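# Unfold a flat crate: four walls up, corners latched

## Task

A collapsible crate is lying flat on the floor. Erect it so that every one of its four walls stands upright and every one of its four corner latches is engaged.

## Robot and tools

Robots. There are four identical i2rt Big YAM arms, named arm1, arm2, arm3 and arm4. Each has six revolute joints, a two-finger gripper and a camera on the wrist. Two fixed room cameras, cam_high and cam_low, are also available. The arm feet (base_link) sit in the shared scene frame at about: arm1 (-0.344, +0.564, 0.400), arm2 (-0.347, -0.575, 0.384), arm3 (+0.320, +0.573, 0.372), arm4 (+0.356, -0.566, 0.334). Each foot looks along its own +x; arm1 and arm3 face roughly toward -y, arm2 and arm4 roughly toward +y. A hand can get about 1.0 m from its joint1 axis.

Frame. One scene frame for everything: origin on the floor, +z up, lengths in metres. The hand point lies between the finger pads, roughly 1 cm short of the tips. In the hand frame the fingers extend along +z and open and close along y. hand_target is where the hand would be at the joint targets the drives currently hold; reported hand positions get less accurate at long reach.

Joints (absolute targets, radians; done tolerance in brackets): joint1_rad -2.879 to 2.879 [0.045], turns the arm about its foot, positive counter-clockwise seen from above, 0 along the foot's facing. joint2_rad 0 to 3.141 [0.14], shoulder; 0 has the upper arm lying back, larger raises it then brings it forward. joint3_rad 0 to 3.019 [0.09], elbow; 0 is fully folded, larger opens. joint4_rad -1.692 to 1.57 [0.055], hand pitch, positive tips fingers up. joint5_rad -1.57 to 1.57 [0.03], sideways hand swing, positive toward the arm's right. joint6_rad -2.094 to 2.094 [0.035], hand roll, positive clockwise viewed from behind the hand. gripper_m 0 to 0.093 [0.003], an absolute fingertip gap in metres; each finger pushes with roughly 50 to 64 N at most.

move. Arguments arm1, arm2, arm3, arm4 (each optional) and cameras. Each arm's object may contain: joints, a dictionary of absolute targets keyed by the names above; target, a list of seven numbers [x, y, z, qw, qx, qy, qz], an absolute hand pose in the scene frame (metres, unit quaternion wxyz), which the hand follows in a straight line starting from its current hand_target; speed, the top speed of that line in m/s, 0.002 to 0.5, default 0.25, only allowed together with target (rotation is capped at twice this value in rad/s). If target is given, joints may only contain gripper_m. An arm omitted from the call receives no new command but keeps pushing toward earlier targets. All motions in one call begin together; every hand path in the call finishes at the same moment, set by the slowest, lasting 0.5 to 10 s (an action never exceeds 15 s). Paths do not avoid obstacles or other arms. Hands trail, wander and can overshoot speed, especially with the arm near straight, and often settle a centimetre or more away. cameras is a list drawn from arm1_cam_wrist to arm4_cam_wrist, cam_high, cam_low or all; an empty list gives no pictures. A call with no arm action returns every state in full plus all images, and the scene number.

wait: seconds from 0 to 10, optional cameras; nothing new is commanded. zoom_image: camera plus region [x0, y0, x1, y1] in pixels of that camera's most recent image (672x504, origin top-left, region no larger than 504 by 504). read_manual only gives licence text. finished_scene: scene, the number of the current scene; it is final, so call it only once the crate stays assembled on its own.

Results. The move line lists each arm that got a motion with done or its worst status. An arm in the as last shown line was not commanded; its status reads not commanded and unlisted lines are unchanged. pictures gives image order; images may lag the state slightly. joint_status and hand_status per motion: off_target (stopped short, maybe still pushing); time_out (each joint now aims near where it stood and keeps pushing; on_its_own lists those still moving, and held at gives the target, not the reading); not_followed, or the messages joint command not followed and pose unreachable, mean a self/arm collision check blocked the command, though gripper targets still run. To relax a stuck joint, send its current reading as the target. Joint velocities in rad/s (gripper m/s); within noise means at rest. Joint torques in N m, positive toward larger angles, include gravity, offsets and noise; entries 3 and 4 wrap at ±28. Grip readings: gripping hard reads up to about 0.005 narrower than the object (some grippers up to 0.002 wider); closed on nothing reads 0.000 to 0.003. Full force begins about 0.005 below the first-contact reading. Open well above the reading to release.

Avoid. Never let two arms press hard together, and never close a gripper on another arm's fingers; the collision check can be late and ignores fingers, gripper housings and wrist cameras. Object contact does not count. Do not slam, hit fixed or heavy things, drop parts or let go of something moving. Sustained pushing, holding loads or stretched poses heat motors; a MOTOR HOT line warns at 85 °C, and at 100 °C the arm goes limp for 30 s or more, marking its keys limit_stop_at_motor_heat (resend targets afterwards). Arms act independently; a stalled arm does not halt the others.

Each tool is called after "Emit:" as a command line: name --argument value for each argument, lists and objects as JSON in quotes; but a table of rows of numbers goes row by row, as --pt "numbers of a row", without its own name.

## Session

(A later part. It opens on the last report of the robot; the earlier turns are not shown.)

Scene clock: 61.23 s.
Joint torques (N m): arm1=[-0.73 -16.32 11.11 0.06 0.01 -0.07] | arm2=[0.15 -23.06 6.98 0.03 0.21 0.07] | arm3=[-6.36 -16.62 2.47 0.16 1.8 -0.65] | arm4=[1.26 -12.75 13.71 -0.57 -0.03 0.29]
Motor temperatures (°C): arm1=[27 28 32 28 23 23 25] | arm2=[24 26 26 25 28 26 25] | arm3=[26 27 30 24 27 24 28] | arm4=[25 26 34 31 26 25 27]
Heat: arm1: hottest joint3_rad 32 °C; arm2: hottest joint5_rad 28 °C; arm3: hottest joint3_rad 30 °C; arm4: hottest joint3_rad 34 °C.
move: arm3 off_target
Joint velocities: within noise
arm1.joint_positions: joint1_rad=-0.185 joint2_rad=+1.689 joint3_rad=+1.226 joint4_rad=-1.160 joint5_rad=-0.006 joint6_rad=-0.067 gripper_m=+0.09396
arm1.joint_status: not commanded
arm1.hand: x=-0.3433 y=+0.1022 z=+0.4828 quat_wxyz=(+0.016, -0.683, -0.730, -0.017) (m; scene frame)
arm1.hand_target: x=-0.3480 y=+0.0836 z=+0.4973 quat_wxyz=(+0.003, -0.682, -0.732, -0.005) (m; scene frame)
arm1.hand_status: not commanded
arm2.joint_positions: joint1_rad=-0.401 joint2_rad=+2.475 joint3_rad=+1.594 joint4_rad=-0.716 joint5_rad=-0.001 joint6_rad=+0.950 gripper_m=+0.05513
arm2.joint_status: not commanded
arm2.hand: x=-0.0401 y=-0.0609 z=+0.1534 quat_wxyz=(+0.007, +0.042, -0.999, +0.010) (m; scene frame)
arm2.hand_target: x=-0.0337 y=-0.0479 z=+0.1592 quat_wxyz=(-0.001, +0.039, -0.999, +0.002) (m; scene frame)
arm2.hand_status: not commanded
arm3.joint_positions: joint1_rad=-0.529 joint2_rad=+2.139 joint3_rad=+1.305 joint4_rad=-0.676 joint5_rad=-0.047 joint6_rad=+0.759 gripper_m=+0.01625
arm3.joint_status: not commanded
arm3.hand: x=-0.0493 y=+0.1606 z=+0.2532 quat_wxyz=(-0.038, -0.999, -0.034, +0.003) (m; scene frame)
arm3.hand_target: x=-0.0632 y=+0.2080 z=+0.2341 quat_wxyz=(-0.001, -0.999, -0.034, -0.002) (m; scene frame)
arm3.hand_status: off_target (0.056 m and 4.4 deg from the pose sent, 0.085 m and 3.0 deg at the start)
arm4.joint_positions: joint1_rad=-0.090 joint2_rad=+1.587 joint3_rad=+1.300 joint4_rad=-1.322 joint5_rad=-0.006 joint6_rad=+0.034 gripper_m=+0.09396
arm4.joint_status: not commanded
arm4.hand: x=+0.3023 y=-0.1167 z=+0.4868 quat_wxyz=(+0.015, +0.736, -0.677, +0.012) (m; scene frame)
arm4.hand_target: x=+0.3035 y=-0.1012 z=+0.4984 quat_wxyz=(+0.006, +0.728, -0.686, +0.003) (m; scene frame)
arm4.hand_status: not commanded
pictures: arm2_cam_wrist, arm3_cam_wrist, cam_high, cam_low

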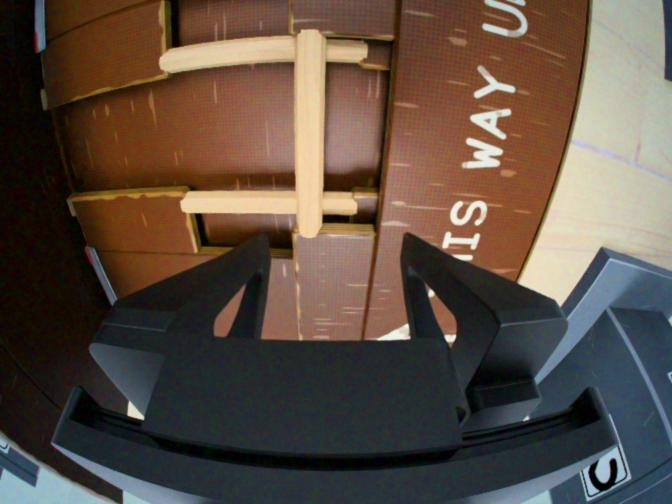

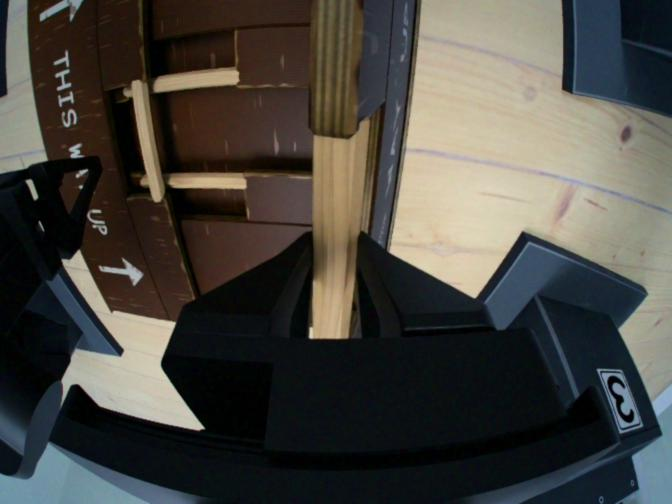

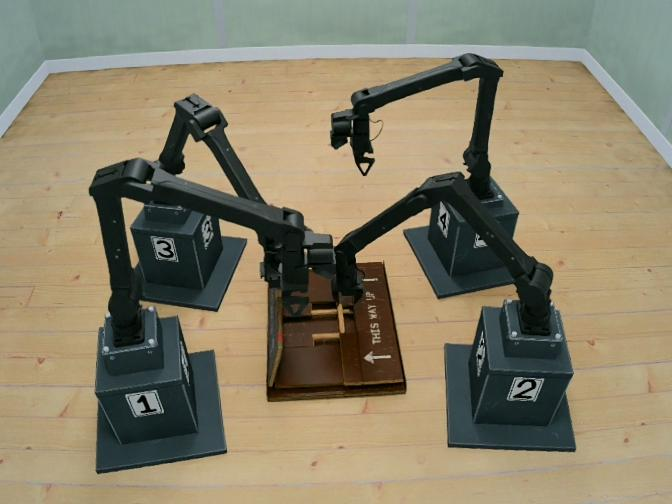

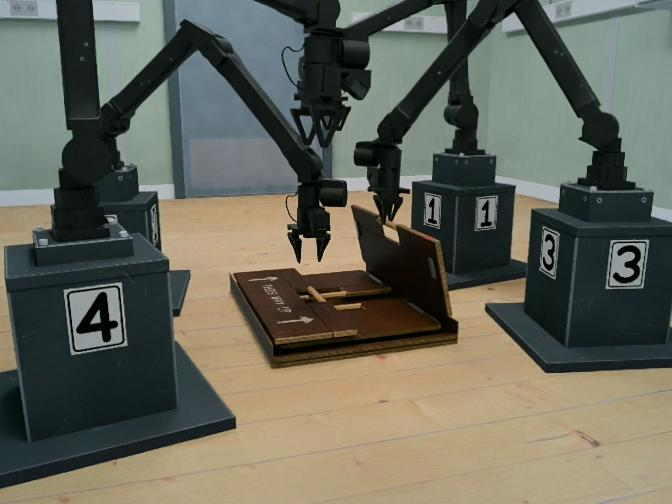

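Emit:
move --arm3 '{"target":[-0.066,0.25,0.236,0,0.9994,0.0349,0],"speed":0.1}' --arm2 '{"target":[-0.011,-0.027,0.09,0,-0.0349,0.9994,0],"speed":0.15}' --cameras '["arm2_cam_wrist","arm3_cam_wrist","cam_low"]'

Emit:
zoom_image --camera "cam_low" --region '[220, 160, 480, 370]'

Scene clock: 65.33 s.
Joint torques (N m): arm1=[-0.97 -16.38 11.17 0.09 0.05 -0.05] | arm2=[-0.85 -25.29 6.84 0.12 0.1 0] | arm3=[-5.83 -14.51 2.47 0.66 1.97 -0.53] | arm4=[1.32 -12.69 13.71 -0.55 -0.03 0.3]
Motor temperatures (°C): arm1=[27 28 33 28 23 23 25] | arm2=[24 27 26 25 28 26 25] | arm3=[26 27 30 24 27 24 28] | arm4=[25 26 34 31 26 25 27]
Heat: arm1: hottest joint3_rad 33 °C; arm2: hottest joint5_rad 28 °C; arm3: hottest joint3_rad 30 °C; arm4: hottest joint3_rad 34 °C.
move: arm2 off_target; arm3 off_target
Joint velocities: within noise
arm1, arm4: as last shown
arm2.joint_positions: joint1_rad=-0.401 joint2_rad=+2.673 joint3_rad=+1.788 joint4_rad=-0.716 joint5_rad=-0.001 joint6_rad=+0.958 gripper_m=+0.05513
arm2.joint_status: not commanded
arm2.hand: x=-0.0266 y=-0.0382 z=+0.0821 quat_wxyz=(+0.008, +0.038, -0.999, +0.012) (m; scene frame)
arm2.hand_target: x=-0.0134 y=-0.0266 z=+0.0903 quat_wxyz=(+0.000, +0.033, -0.999, +0.000) (m; scene frame)
arm2.hand_status: off_target (0.021 m and 1.7 deg from the pose sent, 0.078 m and 1.6 deg at the start)
arm3.joint_positions: joint1_rad=-0.590 joint2_rad=+2.075 joint3_rad=+1.207 joint4_rad=-0.652 joint5_rad=-0.054 joint6_rad=+0.688 gripper_m=+0.01625
arm3.joint_status: not commanded
arm3.hand: x=-0.0510 y=+0.2046 z=+0.2609 quat_wxyz=(-0.037, -0.999, -0.039, +0.000) (m; scene frame)
arm3.hand_target: x=-0.0612 y=+0.2496 z=+0.2385 quat_wxyz=(+0.001, -0.999, -0.035, -0.005) (m; scene frame)
arm3.hand_status: off_target (0.054 m and 4.3 deg from the pose sent, 0.093 m and 4.4 deg at the start)
pictures: arm2_cam_wrist, arm3_cam_wrist, cam_low

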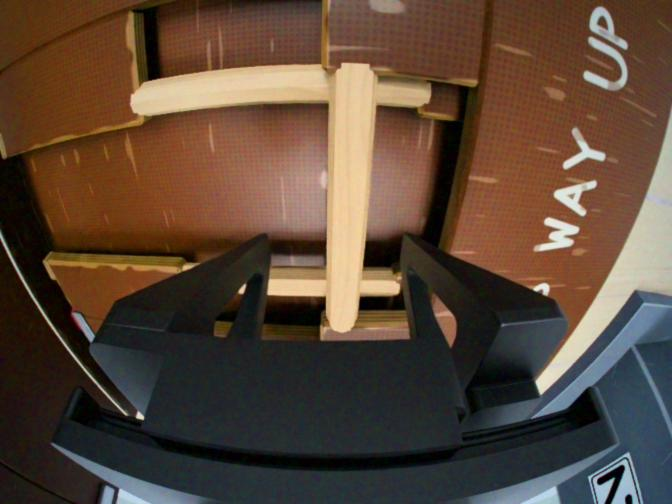

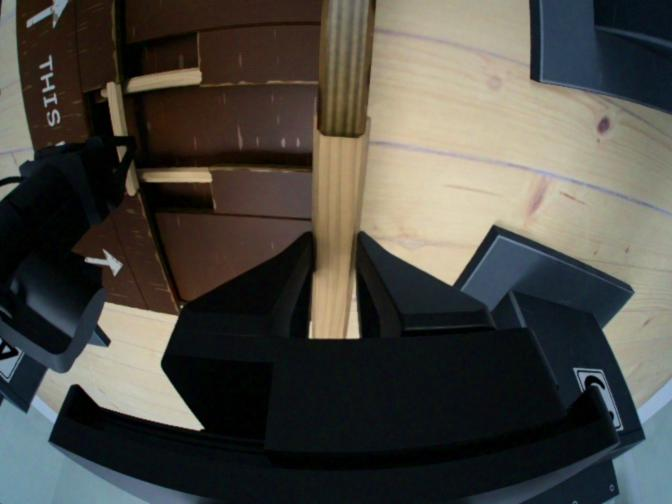

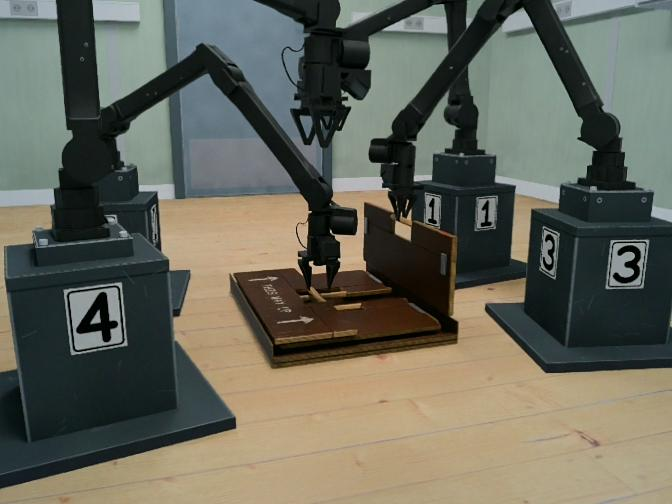

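Scaled by 1.938 from the camera's 672x504 image, which has a finer 960x720 frame.

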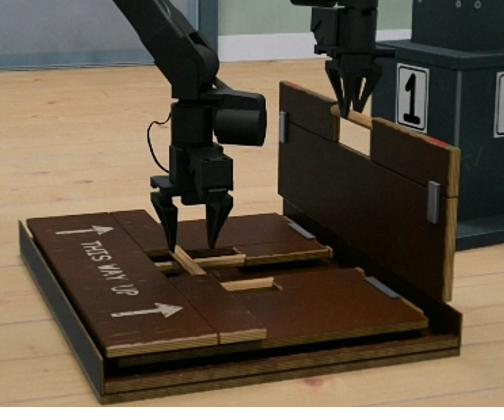

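Emit:
move --arm2 '{"target":[0.0,-0.035,0.07,0,-0.0349,0.9994,0],"speed":0.12}'

Emit:
move --arm2 '{"target":[0.0,-0.035,0.05,0,-0.0349,0.9994,0],"speed":0.1}' --cameras '["arm2_cam_wrist"]'

Scene clock: 77.27 s.
Joint torques (N m): arm1=[-1.03 -16.56 11.06 0.02 0.06 -0.02] | arm2=[-0.21 -24.12 6.86 0.62 0.08 -0.11] | arm3=[-5.71 -14.8 2.61 0.55 1.99 -0.46] | arm4=[1.26 -12.75 13.71 -0.55 -0.03 0.29]
Motor temperatures (°C): arm1=[27 29 33 28 23 23 25] | arm2=[24 29 26 25 28 26 25] | arm3=[26 27 29 24 29 24 28] | arm4=[25 27 35 31 26 25 27]
Heat: arm1: hottest joint3_rad 33 °C; arm2: hottest joint2_rad 29 °C; arm3: hottest joint3_rad 29 °C; arm4: hottest joint3_rad 35 °C.
move: arm2 off_target
Joint velocities: within noise
arm1, arm3, arm4: as last shown
arm2.joint_positions: joint1_rad=-0.439 joint2_rad=+2.707 joint3_rad=+1.814 joint4_rad=-0.712 joint5_rad=-0.001 joint6_rad=+0.941 gripper_m=+0.05513
arm2.joint_status: not commanded
arm2.hand: x=-0.0062 y=-0.0507 z=+0.0678 quat_wxyz=(+0.010, +0.027, -0.999, +0.014) (m; scene frame)
arm2.hand_target: x=+0.0043 y=-0.0375 z=+0.0707 quat_wxyz=(+0.000, +0.030, -1.000, -0.001) (m; scene frame)
arm2.hand_status: off_target (0.017 m and 2.1 deg from the pose sent, 0.029 m and 1.7 deg at the start)
pictures: none

Scene clock: 78.37 s.
Joint torques (N m): arm1=[-0.15 -15.85 11.33 0.08 0.07 -0.09] | arm2=[0.62 -24.29 6.8 0.65 0.1 -0.12] | arm3=[-5.54 -14.45 2.58 0.49 1.99 -0.5] | arm4=[1.32 -12.75 13.71 -0.55 -0.03 0.29]
Motor temperatures (°C): arm1=[27 29 33 28 23 23 25] | arm2=[24 29 26 25 28 26 25] | arm3=[26 27 29 24 30 24 28] | arm4=[25 27 35 31 26 25 27]
Heat: arm1: hottest joint3_rad 33 °C; arm2: hottest joint2_rad 29 °C; arm3: hottest joint5_rad 30 °C; arm4: hottest joint3_rad 35 °C.
move: arm2 off_target
Joint velocities: within noise
arm1, arm3, arm4: as last shown
arm2.joint_positions: joint1_rad=-0.433 joint2_rad=+2.753 joint3_rad=+1.843 joint4_rad=-0.699 joint5_rad=-0.001 joint6_rad=+0.939 gripper_m=+0.05513
arm2.joint_status: not commanded
arm2.hand: x=-0.0103 y=-0.0501 z=+0.0466 quat_wxyz=(+0.011, +0.031, -0.999, +0.015) (m; scene frame)
arm2.hand_target: x=-0.0039 y=-0.0338 z=+0.0499 quat_wxyz=(+0.000, +0.038, -0.999, +0.000) (m; scene frame)
arm2.hand_status: off_target (0.019 m and 2.1 deg from the pose sent, 0.025 m and 2.1 deg at the start)
pictures: arm2_cam_wrist

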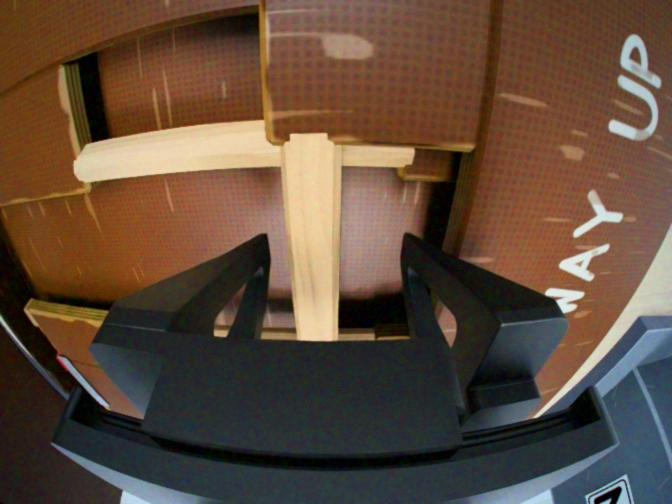

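Emit:
move --arm2 '{"target":[-0.004,-0.024,0.054,0,-0.0349,0.9994,0],"speed":0.1}'

Emit:
move --arm2 '{"joints":{"gripper_m":0.0135}}' --cameras '["arm2_cam_wrist"]'

Scene clock: 80.13 s.
Joint torques (N m): arm1=[-1.32 -16.26 11.26 0.1 0.04 -0.04] | arm2=[0.67 -24.12 7.05 -0.17 0.1 0.04] | arm3=[-5.83 -14.45 2.52 0.49 2.02 -0.5] | arm4=[1.26 -12.75 13.71 -0.55 -0.03 0.3]
Motor temperatures (°C): arm1=[27 29 33 28 23 23 25] | arm2=[24 29 26 25 28 26 25] | arm3=[26 27 29 24 30 24 28] | arm4=[25 27 35 31 26 25 27]
Heat: arm1: hottest joint3_rad 33 °C; arm2: hottest joint2_rad 29 °C; arm3: hottest joint5_rad 30 °C; arm4: hottest joint3_rad 35 °C.
move: arm2 off_target
Joint velocities: within noise
arm1, arm3, arm4: as last shown
arm2.joint_positions: joint1_rad=-0.431 joint2_rad=+2.753 joint3_rad=+1.874 joint4_rad=-0.703 joint5_rad=-0.001 joint6_rad=+0.939 gripper_m=+0.05513
arm2.joint_status: not commanded
arm2.hand: x=-0.0027 y=-0.0364 z=+0.0538 quat_wxyz=(+0.003, +0.032, -0.999, +0.004) (m; scene frame)
arm2.hand_target: x=-0.0021 y=-0.0254 z=+0.0539 quat_wxyz=(+0.000, +0.033, -0.999, +0.000) (m; scene frame)
arm2.hand_status: off_target (0.012 m and 0.7 deg from the pose sent, 0.028 m and 2.1 deg at the start)
pictures: none

Scene clock: 80.83 s.
Joint torques (N m): arm1=[-1.26 -16.21 11.14 0.18 0.06 -0.07] | arm2=[0.73 -24.18 7.04 0.39 -0.03 0] | arm3=[-5.71 -14.8 2.5 0.43 2.01 -0.48] | arm4=[1.26 -12.75 13.72 -0.55 -0.03 0.3]
Motor temperatures (°C): arm1=[27 29 34 28 23 23 25] | arm2=[24 29 26 25 28 26 25] | arm3=[26 27 29 24 30 24 28] | arm4=[25 27 35 31 26 25 27]
Heat: arm1: hottest joint3_rad 34 °C; arm2: hottest joint2_rad 29 °C; arm3: hottest joint5_rad 30 °C; arm4: hottest joint3_rad 35 °C.
move: arm2 off_target
Joint velocities: within noise
arm1, arm3, arm4: as last shown
arm2.joint_positions: joint1_rad=-0.436 joint2_rad=+2.756 joint3_rad=+1.874 joint4_rad=-0.717 joint5_rad=+0.007 joint6_rad=+0.943 gripper_m=+0.01742
arm2.joint_status: gripper_m off_target (ended at +0.01744, target +0.01350)
arm2.hand: x=-0.0017 y=-0.0428 z=+0.0519 quat_wxyz=(+0.005, +0.028, -1.000, +0.013) (m; scene frame)
arm2.hand_target: x=+0.0007 y=-0.0278 z=+0.0534 quat_wxyz=(-0.002, +0.031, -1.000, +0.002) (m; scene frame)
arm2.hand_status: not commanded
pictures: arm2_cam_wrist

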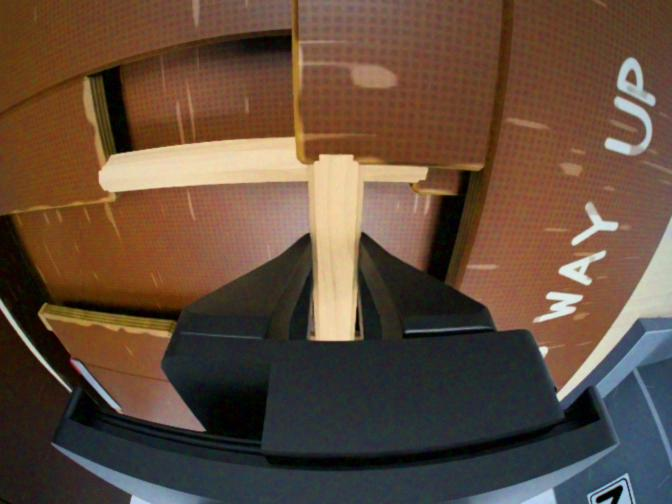

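Emit:
move --arm2 '{"target":[0.002,-0.055,0.14,0,-0.0349,0.9994,0],"speed":0.15,"joints":{"gripper_m":0.0155}}'

Emit:
move --arm2 '{"target":[0.004,-0.125,0.21,0,-0.0349,0.9994,0],"speed":0.15}'

Emit:
move --arm2 '{"target":[0.008,-0.19,0.235,0,-0.0349,0.9994,0],"speed":0.12}'

Emit:
move --arm2 '{"target":[0.01,-0.24,0.235,0,-0.0349,0.9994,0],"speed":0.12}' --cameras '["arm2_cam_wrist","cam_low","cam_high"]'

Scene clock: 86.67 s.
Joint torques (N m): arm1=[-1.44 -16.03 11.17 0.12 0.07 -0.07] | arm2=[-0.67 -28.86 3.6 -1.26 0.24 -0.27] | arm3=[-5.25 -14.62 2.48 0.7 2 -0.5] | arm4=[1.26 -12.75 13.71 -0.55 -0.03 0.3]
Motor temperatures (°C): arm1=[27 29 34 28 23 23 25] | arm2=[24 29 26 25 28 26 25] | arm3=[26 27 29 24 30 24 28] | arm4=[25 27 35 31 26 25 27]
Heat: arm1: hottest joint3_rad 34 °C; arm2: hottest joint2_rad 29 °C; arm3: hottest joint5_rad 30 °C; arm4: hottest joint3_rad 35 °C.
move: arm2 off_target
Joint velocities: within noise
arm1, arm3, arm4: as last shown
arm2.joint_positions: joint1_rad=-0.445 joint2_rad=+2.598 joint3_rad=+1.719 joint4_rad=-0.676 joint5_rad=-0.010 joint6_rad=+0.932 gripper_m=+0.01699
arm2.joint_status: all done
arm2.hand: x=-0.0023 y=-0.0488 z=+0.1109 quat_wxyz=(-0.001, +0.029, -1.000, -0.010) (m; scene frame)
arm2.hand_target: x=+0.0023 y=-0.0509 z=+0.1390 quat_wxyz=(-0.001, +0.036, -0.999, -0.006) (m; scene frame)
arm2.hand_status: off_target (0.030 m and 1.3 deg from the pose sent, 0.089 m and 1.8 deg at the start)
pictures: none

Scene clock: 88.03 s.
Joint torques (N m): arm1=[-1.2 -15.85 11.02 0.13 0.06 -0.08] | arm2=[-1.55 -25.05 2.89 -1.14 0.68 -0.35] | arm3=[-5.66 -14.51 2.51 0.51 1.99 -0.5] | arm4=[1.26 -12.75 13.72 -0.55 -0.03 0.3]
Motor temperatures (°C): arm1=[27 29 34 28 23 23 25] | arm2=[24 29 26 25 28 26 25] | arm3=[26 27 29 24 31 24 28] | arm4=[25 27 36 31 26 25 27]
Heat: arm1: hottest joint3_rad 34 °C; arm2: hottest joint2_rad 29 °C; arm3: hottest joint5_rad 31 °C; arm4: hottest joint3_rad 36 °C.
move: arm2 off_target
Joint velocities: within noise
arm1, arm3, arm4: as last shown
arm2.joint_positions: joint1_rad=-0.497 joint2_rad=+2.338 joint3_rad=+1.461 joint4_rad=-0.656 joint5_rad=-0.016 joint6_rad=+0.870 gripper_m=+0.01674
arm2.joint_status: not commanded
arm2.hand: x=-0.0008 y=-0.1004 z=+0.1988 quat_wxyz=(-0.006, +0.034, -0.999, -0.020) (m; scene frame)
arm2.hand_target: x=-0.0009 y=-0.1203 z=+0.2092 quat_wxyz=(+0.000, +0.039, -0.999, -0.001) (m; scene frame)
arm2.hand_status: off_target (0.027 m and 2.4 deg from the pose sent, 0.125 m and 1.3 deg at the start)
pictures: none

Scene clock: 89.33 s.
Joint torques (N m): arm1=[-1.14 -16.44 11.18 0.12 0.09 -0.09] | arm2=[-3.25 -20.42 3.04 -0.31 0.96 -0.4] | arm3=[-5.36 -14.8 2.52 0.61 2.04 -0.47] | arm4=[1.26 -12.75 13.72 -0.55 -0.03 0.29]
Motor temperatures (°C): arm1=[27 29 34 28 23 23 25] | arm2=[24 29 26 25 28 26 25] | arm3=[26 27 29 24 31 24 28] | arm4=[25 27 36 31 26 25 27]
Heat: arm1: hottest joint3_rad 34 °C; arm2: hottest joint2_rad 29 °C; arm3: hottest joint5_rad 31 °C; arm4: hottest joint3_rad 36 °C.
move: arm2 off_target
Joint velocities: within noise
arm1.joint_positions: joint1_rad=-0.185 joint2_rad=+1.689 joint3_rad=+1.226 joint4_rad=-1.160 joint5_rad=-0.006 joint6_rad=-0.067 gripper_m=+0.09396
arm1.joint_status: not commanded
arm1.hand: x=-0.3433 y=+0.1022 z=+0.4828 quat_wxyz=(+0.016, -0.683, -0.730, -0.017) (m; scene frame)
arm1.hand_target: x=-0.3480 y=+0.0836 z=+0.4973 quat_wxyz=(+0.003, -0.682, -0.732, -0.005) (m; scene frame)
arm1.hand_status: not commanded
arm2.joint_positions: joint1_rad=-0.571 joint2_rad=+2.177 joint3_rad=+1.280 joint4_rad=-0.634 joint5_rad=-0.024 joint6_rad=+0.789 gripper_m=+0.01627
arm2.joint_status: not commanded
arm2.hand: x=+0.0024 y=-0.1610 z=+0.2412 quat_wxyz=(-0.005, +0.038, -0.999, -0.023) (m; scene frame)
arm2.hand_target: x=+0.0081 y=-0.1887 z=+0.2362 quat_wxyz=(+0.000, +0.035, -0.999, -0.001) (m; scene frame)
arm2.hand_status: off_target (0.030 m and 2.7 deg from the pose sent, 0.097 m and 2.4 deg at the start)
arm3: as last shown
arm4.joint_positions: joint1_rad=-0.090 joint2_rad=+1.587 joint3_rad=+1.300 joint4_rad=-1.322 joint5_rad=-0.006 joint6_rad=+0.034 gripper_m=+0.09396
arm4.joint_status: not commanded
arm4.hand: x=+0.3023 y=-0.1167 z=+0.4868 quat_wxyz=(+0.015, +0.736, -0.677, +0.012) (m; scene frame)
arm4.hand_target: x=+0.3035 y=-0.1012 z=+0.4984 quat_wxyz=(+0.006, +0.728, -0.686, +0.003) (m; scene frame)
arm4.hand_status: not commanded
pictures: none

Scene clock: 90.57 s.
Joint torques (N m): arm1=[-0.85 -16.21 11.21 0.05 0.06 -0.08] | arm2=[-2.9 -15.91 3.7 0.42 1.07 -0.2] | arm3=[-5.07 -14.45 2.48 0.59 2 -0.49] | arm4=[1.26 -12.75 13.71 -0.57 -0.03 0.3]
Motor temperatures (°C): arm1=[27 29 34 28 23 23 25] | arm2=[24 29 26 25 28 26 25] | arm3=[26 27 29 24 31 24 28] | arm4=[25 27 36 31 26 25 27]
Heat: arm1: hottest joint3_rad 34 °C; arm2: hottest joint2_rad 29 °C; arm3: hottest joint5_rad 31 °C; arm4: hottest joint3_rad 36 °C.
move: arm2 off_target
Joint velocities: within noise
arm1, arm4: as last shown
arm2.joint_positions: joint1_rad=-0.645 joint2_rad=+2.085 joint3_rad=+1.148 joint4_rad=-0.597 joint5_rad=-0.025 joint6_rad=+0.706 gripper_m=+0.01564
arm2.joint_status: not commanded
arm2.hand: x=+0.0043 y=-0.2153 z=+0.2557 quat_wxyz=(-0.005, +0.042, -0.999, -0.022) (m; scene frame)
arm2.hand_target: x=+0.0070 y=-0.2408 z=+0.2366 quat_wxyz=(+0.004, +0.035, -0.999, +0.002) (m; scene frame)
arm2.hand_status: off_target (0.033 m and 2.7 deg from the pose sent, 0.080 m and 2.7 deg at the start)
arm3.joint_positions: joint1_rad=-0.590 joint2_rad=+2.075 joint3_rad=+1.207 joint4_rad=-0.652 joint5_rad=-0.054 joint6_rad=+0.688 gripper_m=+0.01625
arm3.joint_status: not commanded
arm3.hand: x=-0.0510 y=+0.2046 z=+0.2609 quat_wxyz=(-0.037, -0.999, -0.039, +0.000) (m; scene frame)
arm3.hand_target: x=-0.0612 y=+0.2496 z=+0.2385 quat_wxyz=(+0.001, -0.999, -0.035, -0.005) (m; scene frame)
arm3.hand_status: not commanded
pictures: arm2_cam_wrist, cam_high, cam_low

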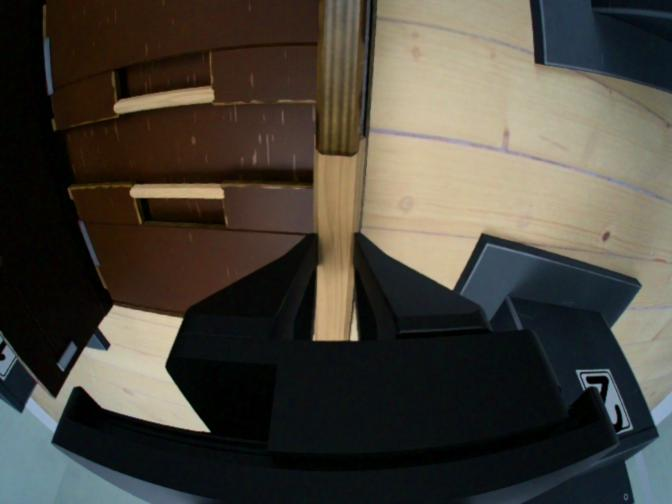

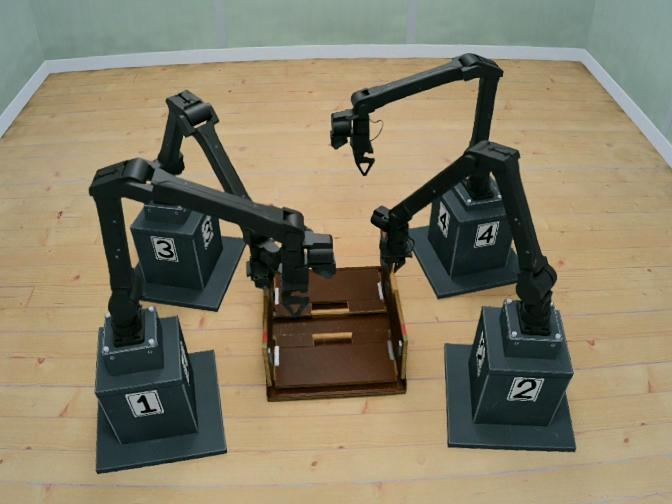

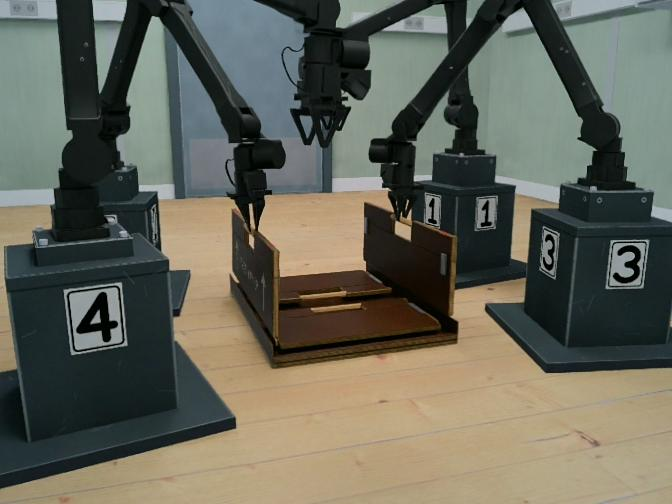

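Emit:
move --arm2 '{"target":[0.012,-0.27,0.238,0,-0.0349,0.9994,0],"speed":0.12}' --arm3 '{"joints":{"gripper_m":0.035}}' --cameras '["arm2_cam_wrist","arm3_cam_wrist","cam_low","cam_high"]'

Emit:
zoom_image --camera "cam_low" --region '[220, 160, 480, 370]'

Emit:
zoom_image --camera "cam_high" --region '[230, 220, 440, 420]'

Scene clock: 93.40 s.
Joint torques (N m): arm1=[-1.03 -16.09 11.11 0.16 0.07 -0.03] | arm2=[-5.71 -16.62 2.37 0.13 1.27 -0.38] | arm3=[-4.95 -14.15 2.84 0.49 1.48 -0.04] | arm4=[1.26 -12.75 13.71 -0.55 -0.03 0.29]
Motor temperatures (°C): arm1=[27 29 34 28 23 23 25] | arm2=[24 29 26 25 28 26 25] | arm3=[26 27 29 24 31 24 28] | arm4=[25 27 36 31 26 25 27]
Heat: arm1: hottest joint3_rad 34 °C; arm2: hottest joint2_rad 29 °C; arm3: hottest joint5_rad 31 °C; arm4: hottest joint3_rad 36 °C.
move: arm2 off_target; arm3 done
Joint velocities: within noise
arm1, arm4: as last shown
arm2.joint_positions: joint1_rad=-0.658 joint2_rad=+2.064 joint3_rad=+1.104 joint4_rad=-0.544 joint5_rad=-0.033 joint6_rad=+0.668 gripper_m=+0.01564
arm2.joint_status: not commanded
arm2.hand: x=+0.0040 y=-0.2234 z=+0.2562 quat_wxyz=(-0.015, +0.055, -0.998, -0.035) (m; scene frame)
arm2.hand_target: x=+0.0100 y=-0.2666 z=+0.2396 quat_wxyz=(-0.002, +0.036, -0.999, -0.004) (m; scene frame)
arm2.hand_status: off_target (0.051 m and 4.9 deg from the pose sent, 0.058 m and 2.7 deg at the start)
arm3.joint_positions: joint1_rad=-0.600 joint2_rad=+2.075 joint3_rad=+1.203 joint4_rad=-0.655 joint5_rad=-0.038 joint6_rad=+0.633 gripper_m=+0.03494
arm3.joint_status: all done
arm3.hand: x=-0.0545 y=+0.2116 z=+0.2599 quat_wxyz=(-0.029, -0.998, -0.062, +0.004) (m; scene frame)
arm3.hand_target: x=-0.0612 y=+0.2503 z=+0.2386 quat_wxyz=(+0.002, -0.999, -0.039, -0.005) (m; scene frame)
arm3.hand_status: not commanded
pictures: arm2_cam_wrist, arm3_cam_wrist, cam_high, cam_low

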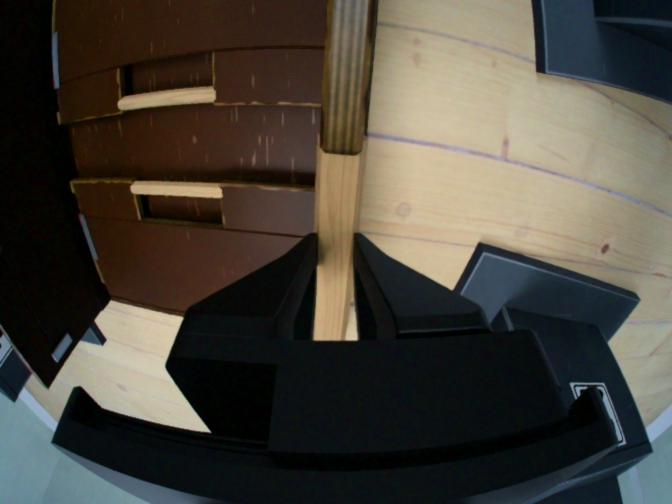

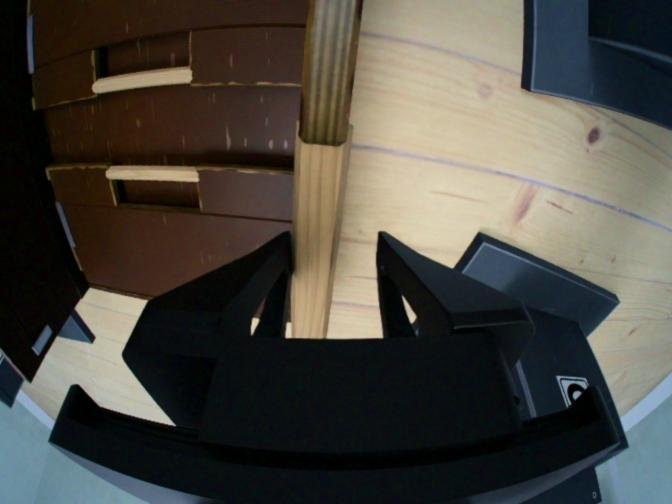

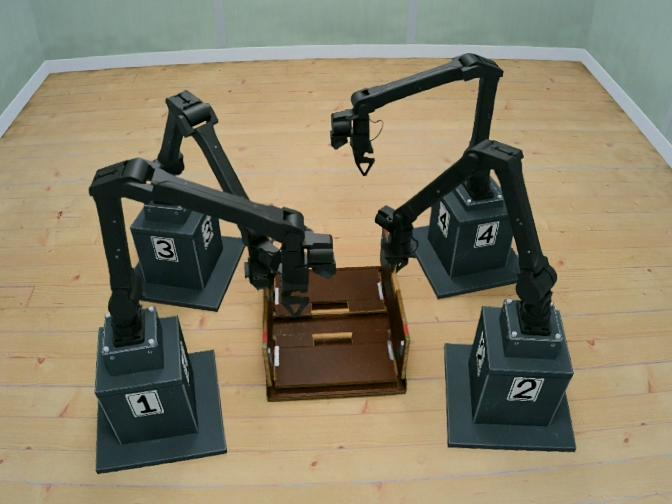

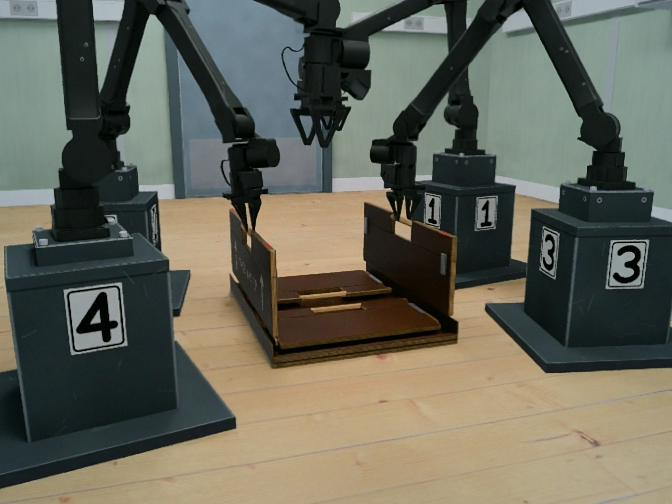

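Scaled by 1.938 from the camera's 672x504 image, which has a finer 960x720 frame.

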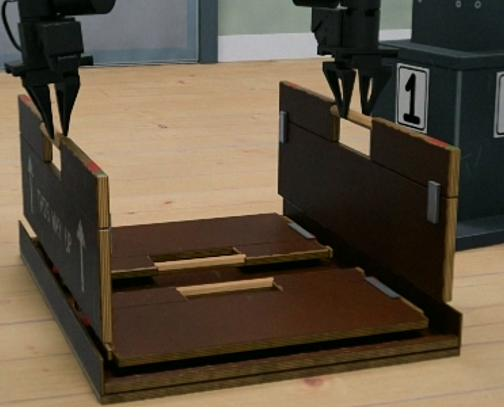

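Scaled by 2.400 from the camera's 672x504 image, which has a finer 960x720 frame.

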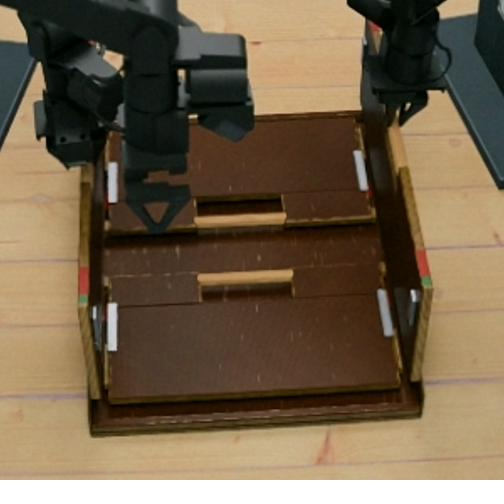

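Emit:
move --arm3 '{"target":[-0.064,0.215,0.245,0,0.9994,0.0349,0],"speed":0.1}' --cameras '["arm3_cam_wrist"]'

Scene clock: 95.87 s.
Joint torques (N m): arm1=[-1.26 -16.5 11.19 0.16 0.06 -0.05] | arm2=[-5.71 -16.56 2.4 0.09 1.27 -0.34] | arm3=[-1.26 -13.92 6.65 -0.27 0.85 0.18] | arm4=[1.26 -12.69 13.7 -0.54 -0.03 0.29]
Motor temperatures (°C): arm1=[27 29 34 28 23 23 25] | arm2=[24 29 26 25 28 26 25] | arm3=[26 27 29 24 31 24 28] | arm4=[25 27 36 31 26 25 27]
Heat: arm1: hottest joint3_rad 34 °C; arm2: hottest joint2_rad 29 °C; arm3: hottest joint5_rad 31 °C; arm4: hottest joint3_rad 36 °C.
move: arm3 off_target
Joint velocities: within noise
arm1, arm2, arm4: as last shown
arm2.hand_target: x=+0.0100 y=-0.2666 z=+0.2396 quat_wxyz=(-0.001, +0.035, -0.999, -0.004) (m; scene frame)
arm3.joint_positions: joint1_rad=-0.594 joint2_rad=+2.087 joint3_rad=+1.223 joint4_rad=-0.679 joint5_rad=-0.018 joint6_rad=+0.670 gripper_m=+0.03494
arm3.joint_status: not commanded
arm3.hand: x=-0.0558 y=+0.2106 z=+0.2586 quat_wxyz=(-0.016, -0.999, -0.046, +0.003) (m; scene frame)
arm3.hand_target: x=-0.0627 y=+0.2152 z=+0.2450 quat_wxyz=(+0.000, -0.999, -0.036, -0.001) (m; scene frame)
arm3.hand_status: off_target (0.016 m and 2.3 deg from the pose sent, 0.018 m and 4.5 deg at the start)
pictures: arm3_cam_wrist

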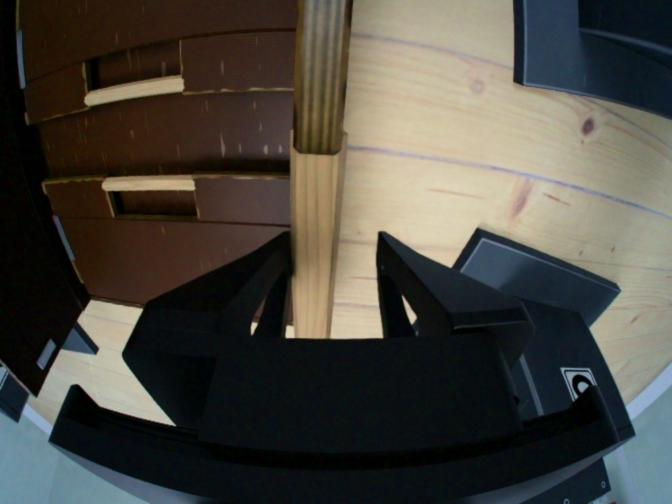

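Emit:
move --arm3 '{"target":[-0.064,0.198,0.245,0,0.9994,0.0349,0],"speed":0.1}' --cameras '["arm3_cam_wrist"]'

Scene clock: 97.67 s.
Joint torques (N m): arm1=[-1.26 -16.26 11.22 0.17 0.08 -0.06] | arm2=[-5.77 -16.56 2.4 0.09 1.27 -0.34] | arm3=[0.03 -14.97 7.3 -0.24 0.31 0.19] | arm4=[1.26 -12.75 13.71 -0.55 -0.03 0.3]
Motor temperatures (°C): arm1=[27 29 34 28 23 23 25] | arm2=[24 29 26 24 28 26 25] | arm3=[26 27 29 24 30 24 28] | arm4=[25 27 36 31 26 25 27]
Heat: arm1: hottest joint3_rad 34 °C; arm2: hottest joint2_rad 29 °C; arm3: hottest joint5_rad 30 °C; arm4: hottest joint3_rad 36 °C.
move: arm3 off_target
Joint velocities: within noise
arm1, arm2, arm4: as last shown
arm3.joint_positions: joint1_rad=-0.592 joint2_rad=+2.116 joint3_rad=+1.257 joint4_rad=-0.702 joint5_rad=-0.001 joint6_rad=+0.694 gripper_m=+0.03494
arm3.joint_status: not commanded
arm3.hand: x=-0.0611 y=+0.2085 z=+0.2523 quat_wxyz=(-0.004, -0.999, -0.034, +0.002) (m; scene frame)
arm3.hand_target: x=-0.0636 y=+0.1987 z=+0.2447 quat_wxyz=(+0.000, -0.999, -0.035, +0.000) (m; scene frame)
arm3.hand_status: off_target (0.013 m and 0.5 deg from the pose sent, 0.020 m and 2.3 deg at the start)
pictures: arm3_cam_wrist

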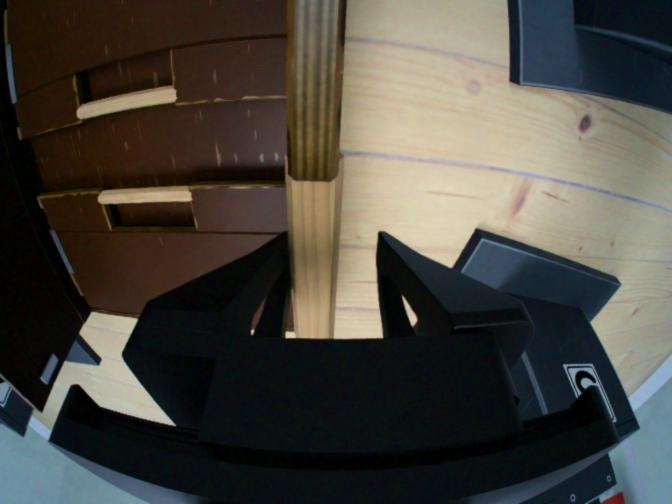

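Emit:
move --arm1 '{"target":[-0.1,-0.035,0.19,0,0.682,0.7314,0],"speed":0.3,"joints":{"gripper_m":0.05}}' --cameras '["arm1_cam_wrist","cam_low","cam_high"]'

Emit:
zoom_image --camera "arm1_cam_wrist" --region '[180, 50, 500, 290]'

Scene clock: 105.30 s.
Joint torques (N m): arm1=[-1.2 -24.64 8.64 0.14 0.22 0.21] | arm2=[-5.77 -16.56 2.4 0.06 1.27 -0.34] | arm3=[0.26 -15.09 7.28 -0.17 0.31 0.17] | arm4=[1.32 -12.75 13.71 -0.55 -0.03 0.29]
Motor temperatures (°C): arm1=[27 29 35 28 23 23 25] | arm2=[24 28 25 24 28 26 25] | arm3=[26 27 29 24 29 24 28] | arm4=[25 27 36 31 26 25 27]
Heat: arm1: hottest joint3_rad 35 °C; arm2: hottest joint2_rad 28 °C; arm3: hottest joint3_rad 29 °C; arm4: hottest joint3_rad 36 °C.
move: arm1 off_target
Joint velocities: within noise
arm1.joint_positions: joint1_rad=+0.206 joint2_rad=+2.496 joint3_rad=+1.704 joint4_rad=-0.802 joint5_rad=-0.006 joint6_rad=+0.295 gripper_m=+0.05006
arm1.joint_status: all done
arm1.hand: x=-0.1058 y=-0.0171 z=+0.1862 quat_wxyz=(+0.010, -0.672, -0.740, -0.004) (m; scene frame)
arm1.hand_target: x=-0.1016 y=-0.0314 z=+0.1895 quat_wxyz=(+0.001, -0.679, -0.735, +0.002) (m; scene frame)
arm1.hand_status: off_target (0.019 m and 1.9 deg from the pose sent, 0.405 m and 2.7 deg at the start)
arm2, arm3, arm4: as last shown
arm3.joint_positions: joint1_rad=-0.592 joint2_rad=+2.116 joint3_rad=+1.257 joint4_rad=-0.702 joint5_rad=-0.001 joint6_rad=+0.696 gripper_m=+0.03494
arm3.hand_target: x=-0.0636 y=+0.1987 z=+0.2447 quat_wxyz=(+0.000, -0.999, -0.034, +0.000) (m; scene frame)
pictures: arm1_cam_wrist, cam_high, cam_low

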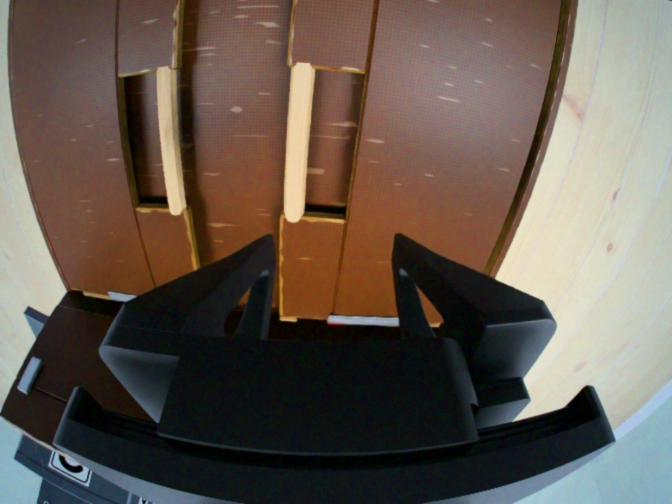

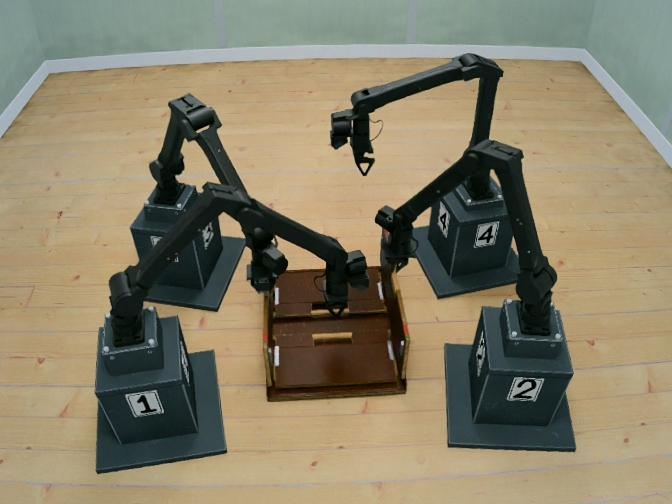

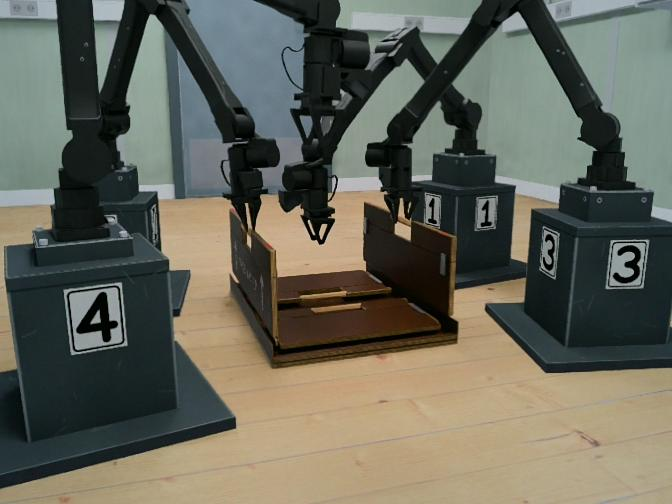

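Scaled by 1.575 from the camera's 672x504 image, which has a finer 960x720 frame.

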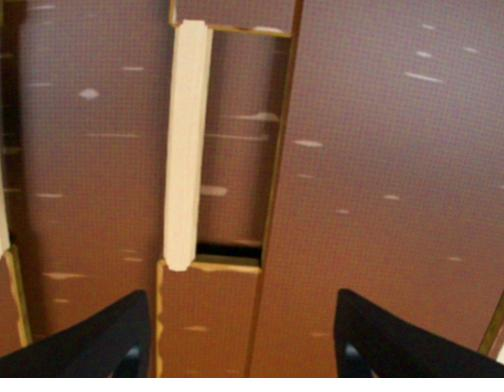

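Emit:
move --arm1 '{"target":[-0.074,-0.035,0.08,0,0.6947,0.7193,0],"speed":0.2}' --cameras '["arm1_cam_wrist"]'

Emit:
zoom_image --camera "arm1_cam_wrist" --region '[180, 50, 500, 290]'

Scene clock: 110.77 s.
Joint torques (N m): arm1=[0.62 -26.99 8.01 0.39 0.12 0.18] | arm2=[-5.77 -16.56 2.39 0.08 1.27 -0.34] | arm3=[0.32 -14.45 7.35 -0.2 0.32 0.16] | arm4=[1.26 -12.75 13.71 -0.55 -0.03 0.29]
Motor temperatures (°C): arm1=[27 30 35 28 23 23 25] | arm2=[24 28 25 24 28 26 25] | arm3=[26 26 29 24 29 24 27] | arm4=[25 27 36 31 26 25 27]
Heat: arm1: hottest joint3_rad 35 °C; arm2: hottest joint2_rad 28 °C; arm3: hottest joint3_rad 29 °C; arm4: hottest joint3_rad 36 °C.
move: arm1 off_target
Joint velocities: within noise
arm1.joint_positions: joint1_rad=+0.235 joint2_rad=+2.751 joint3_rad=+1.887 joint4_rad=-0.739 joint5_rad=-0.006 joint6_rad=+0.378 gripper_m=+0.05006
arm1.joint_status: not commanded
arm1.hand: x=-0.0855 y=-0.0197 z=+0.0755 quat_wxyz=(+0.014, -0.692, -0.722, -0.005) (m; scene frame)
arm1.hand_target: x=-0.0751 y=-0.0336 z=+0.0805 quat_wxyz=(+0.000, -0.695, -0.719, +0.000) (m; scene frame)
arm1.hand_status: off_target (0.020 m and 1.8 deg from the pose sent, 0.112 m and 3.7 deg at the start)
arm2, arm3, arm4: as last shown
pictures: arm1_cam_wrist

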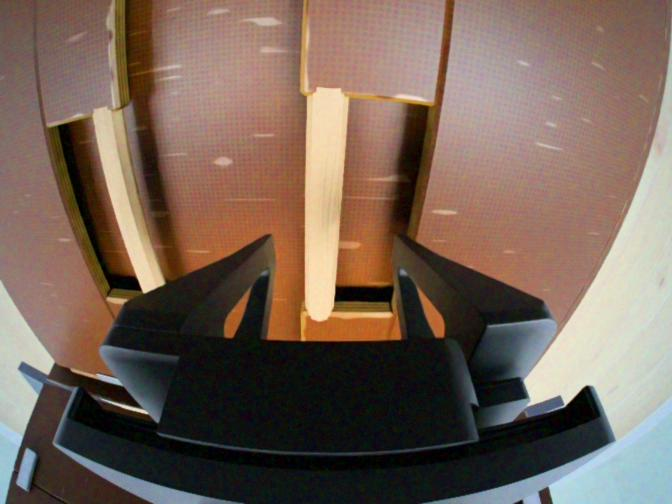

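Scaled by 1.575 from the camera's 672x504 image, which has a finer 960x720 frame.

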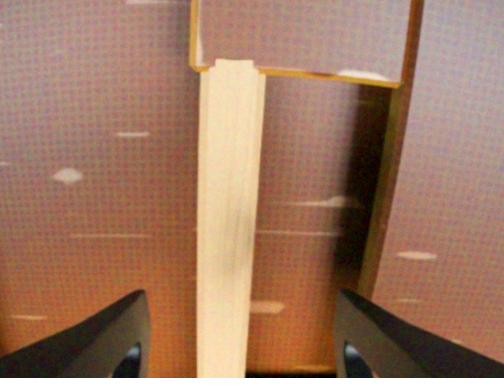

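Emit:
move --arm1 '{"target":[-0.068,-0.037,0.056,0,0.6947,0.7193,0],"speed":0.12,"joints":{"gripper_m":0.042}}' --cameras '["arm1_cam_wrist"]'

Emit:
zoom_image --camera "arm1_cam_wrist" --region '[180, 100, 500, 340]'

Scene clock: 113.30 s.
Joint torques (N m): arm1=[-0.5 -27.22 5.38 0.46 0.16 0.1] | arm2=[-5.77 -16.5 2.39 0.06 1.27 -0.34] | arm3=[0.67 -15.33 7.35 -0.21 0.34 0.17] | arm4=[1.26 -12.69 13.71 -0.55 -0.04 0.3]
Motor temperatures (°C): arm1=[27 30 35 28 23 23 25] | arm2=[24 28 25 24 28 26 25] | arm3=[26 26 29 24 29 24 27] | arm4=[25 27 37 31 26 25 27]
Heat: arm1: hottest joint3_rad 35 °C; arm2: hottest joint2_rad 28 °C; arm3: hottest joint3_rad 29 °C; arm4: hottest joint3_rad 37 °C.
move: arm1 not_followed
Joint velocities: within noise
arm1.joint_positions: joint1_rad=+0.235 joint2_rad=+2.755 joint3_rad=+1.898 joint4_rad=-0.739 joint5_rad=-0.006 joint6_rad=+0.378 gripper_m=+0.04206
arm1.joint_status: all done
arm1.hand: x=-0.0840 y=-0.0230 z=+0.0752 quat_wxyz=(+0.011, -0.692, -0.722, -0.004) (m; scene frame)
arm1.hand_target: x=-0.0840 y=-0.0230 z=+0.0752 quat_wxyz=(+0.011, -0.692, -0.722, -0.004) (m; scene frame)
arm1.hand_status: not_followed (0.029 m and 1.4 deg from the pose sent, 0.031 m and 1.8 deg at the start)
arm2, arm4: as last shown
arm3.joint_positions: joint1_rad=-0.592 joint2_rad=+2.116 joint3_rad=+1.257 joint4_rad=-0.702 joint5_rad=-0.001 joint6_rad=+0.696 gripper_m=+0.03494
arm3.joint_status: not commanded
arm3.hand: x=-0.0611 y=+0.2085 z=+0.2523 quat_wxyz=(-0.004, -0.999, -0.034, +0.002) (m; scene frame)
arm3.hand_target: x=-0.0636 y=+0.1987 z=+0.2447 quat_wxyz=(+0.000, -0.999, -0.034, +0.000) (m; scene frame)
arm3.hand_status: not commanded
pictures: arm1_cam_wrist
pose unreachable (arm1 arm): on one or more control steps of this call this arm could not follow its commanded pose, so it was not sent that pose on those steps. On the call's last step it was still not sent that pose. It may still have moved: this result reports where it is.
cause: moving toward the commanded pose would bring a part of the arm too close to another arm (this arm's forearm (the part past joint 3) and the arm3 arm's wrist (the part past joint 4), along the way the arms are being sent, or toward where that arm still pushes).

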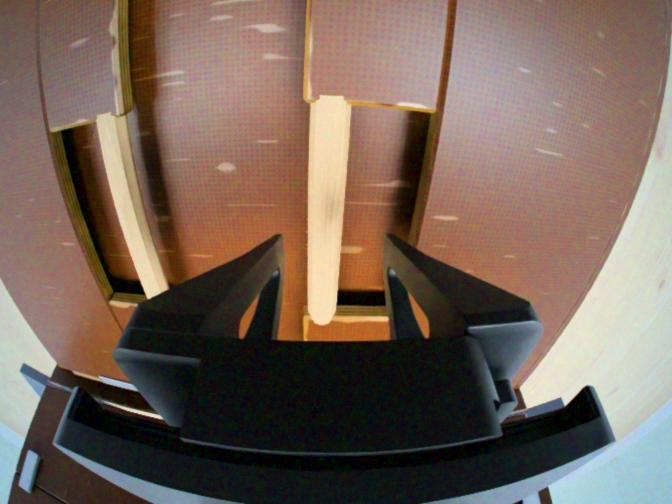

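Scaled by 1.575 from the camera's 672x504 image, which has a finer 960x720 frame.

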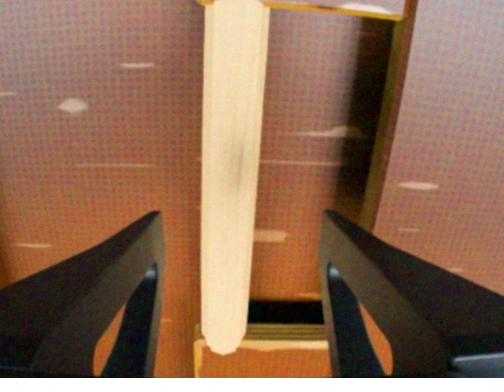

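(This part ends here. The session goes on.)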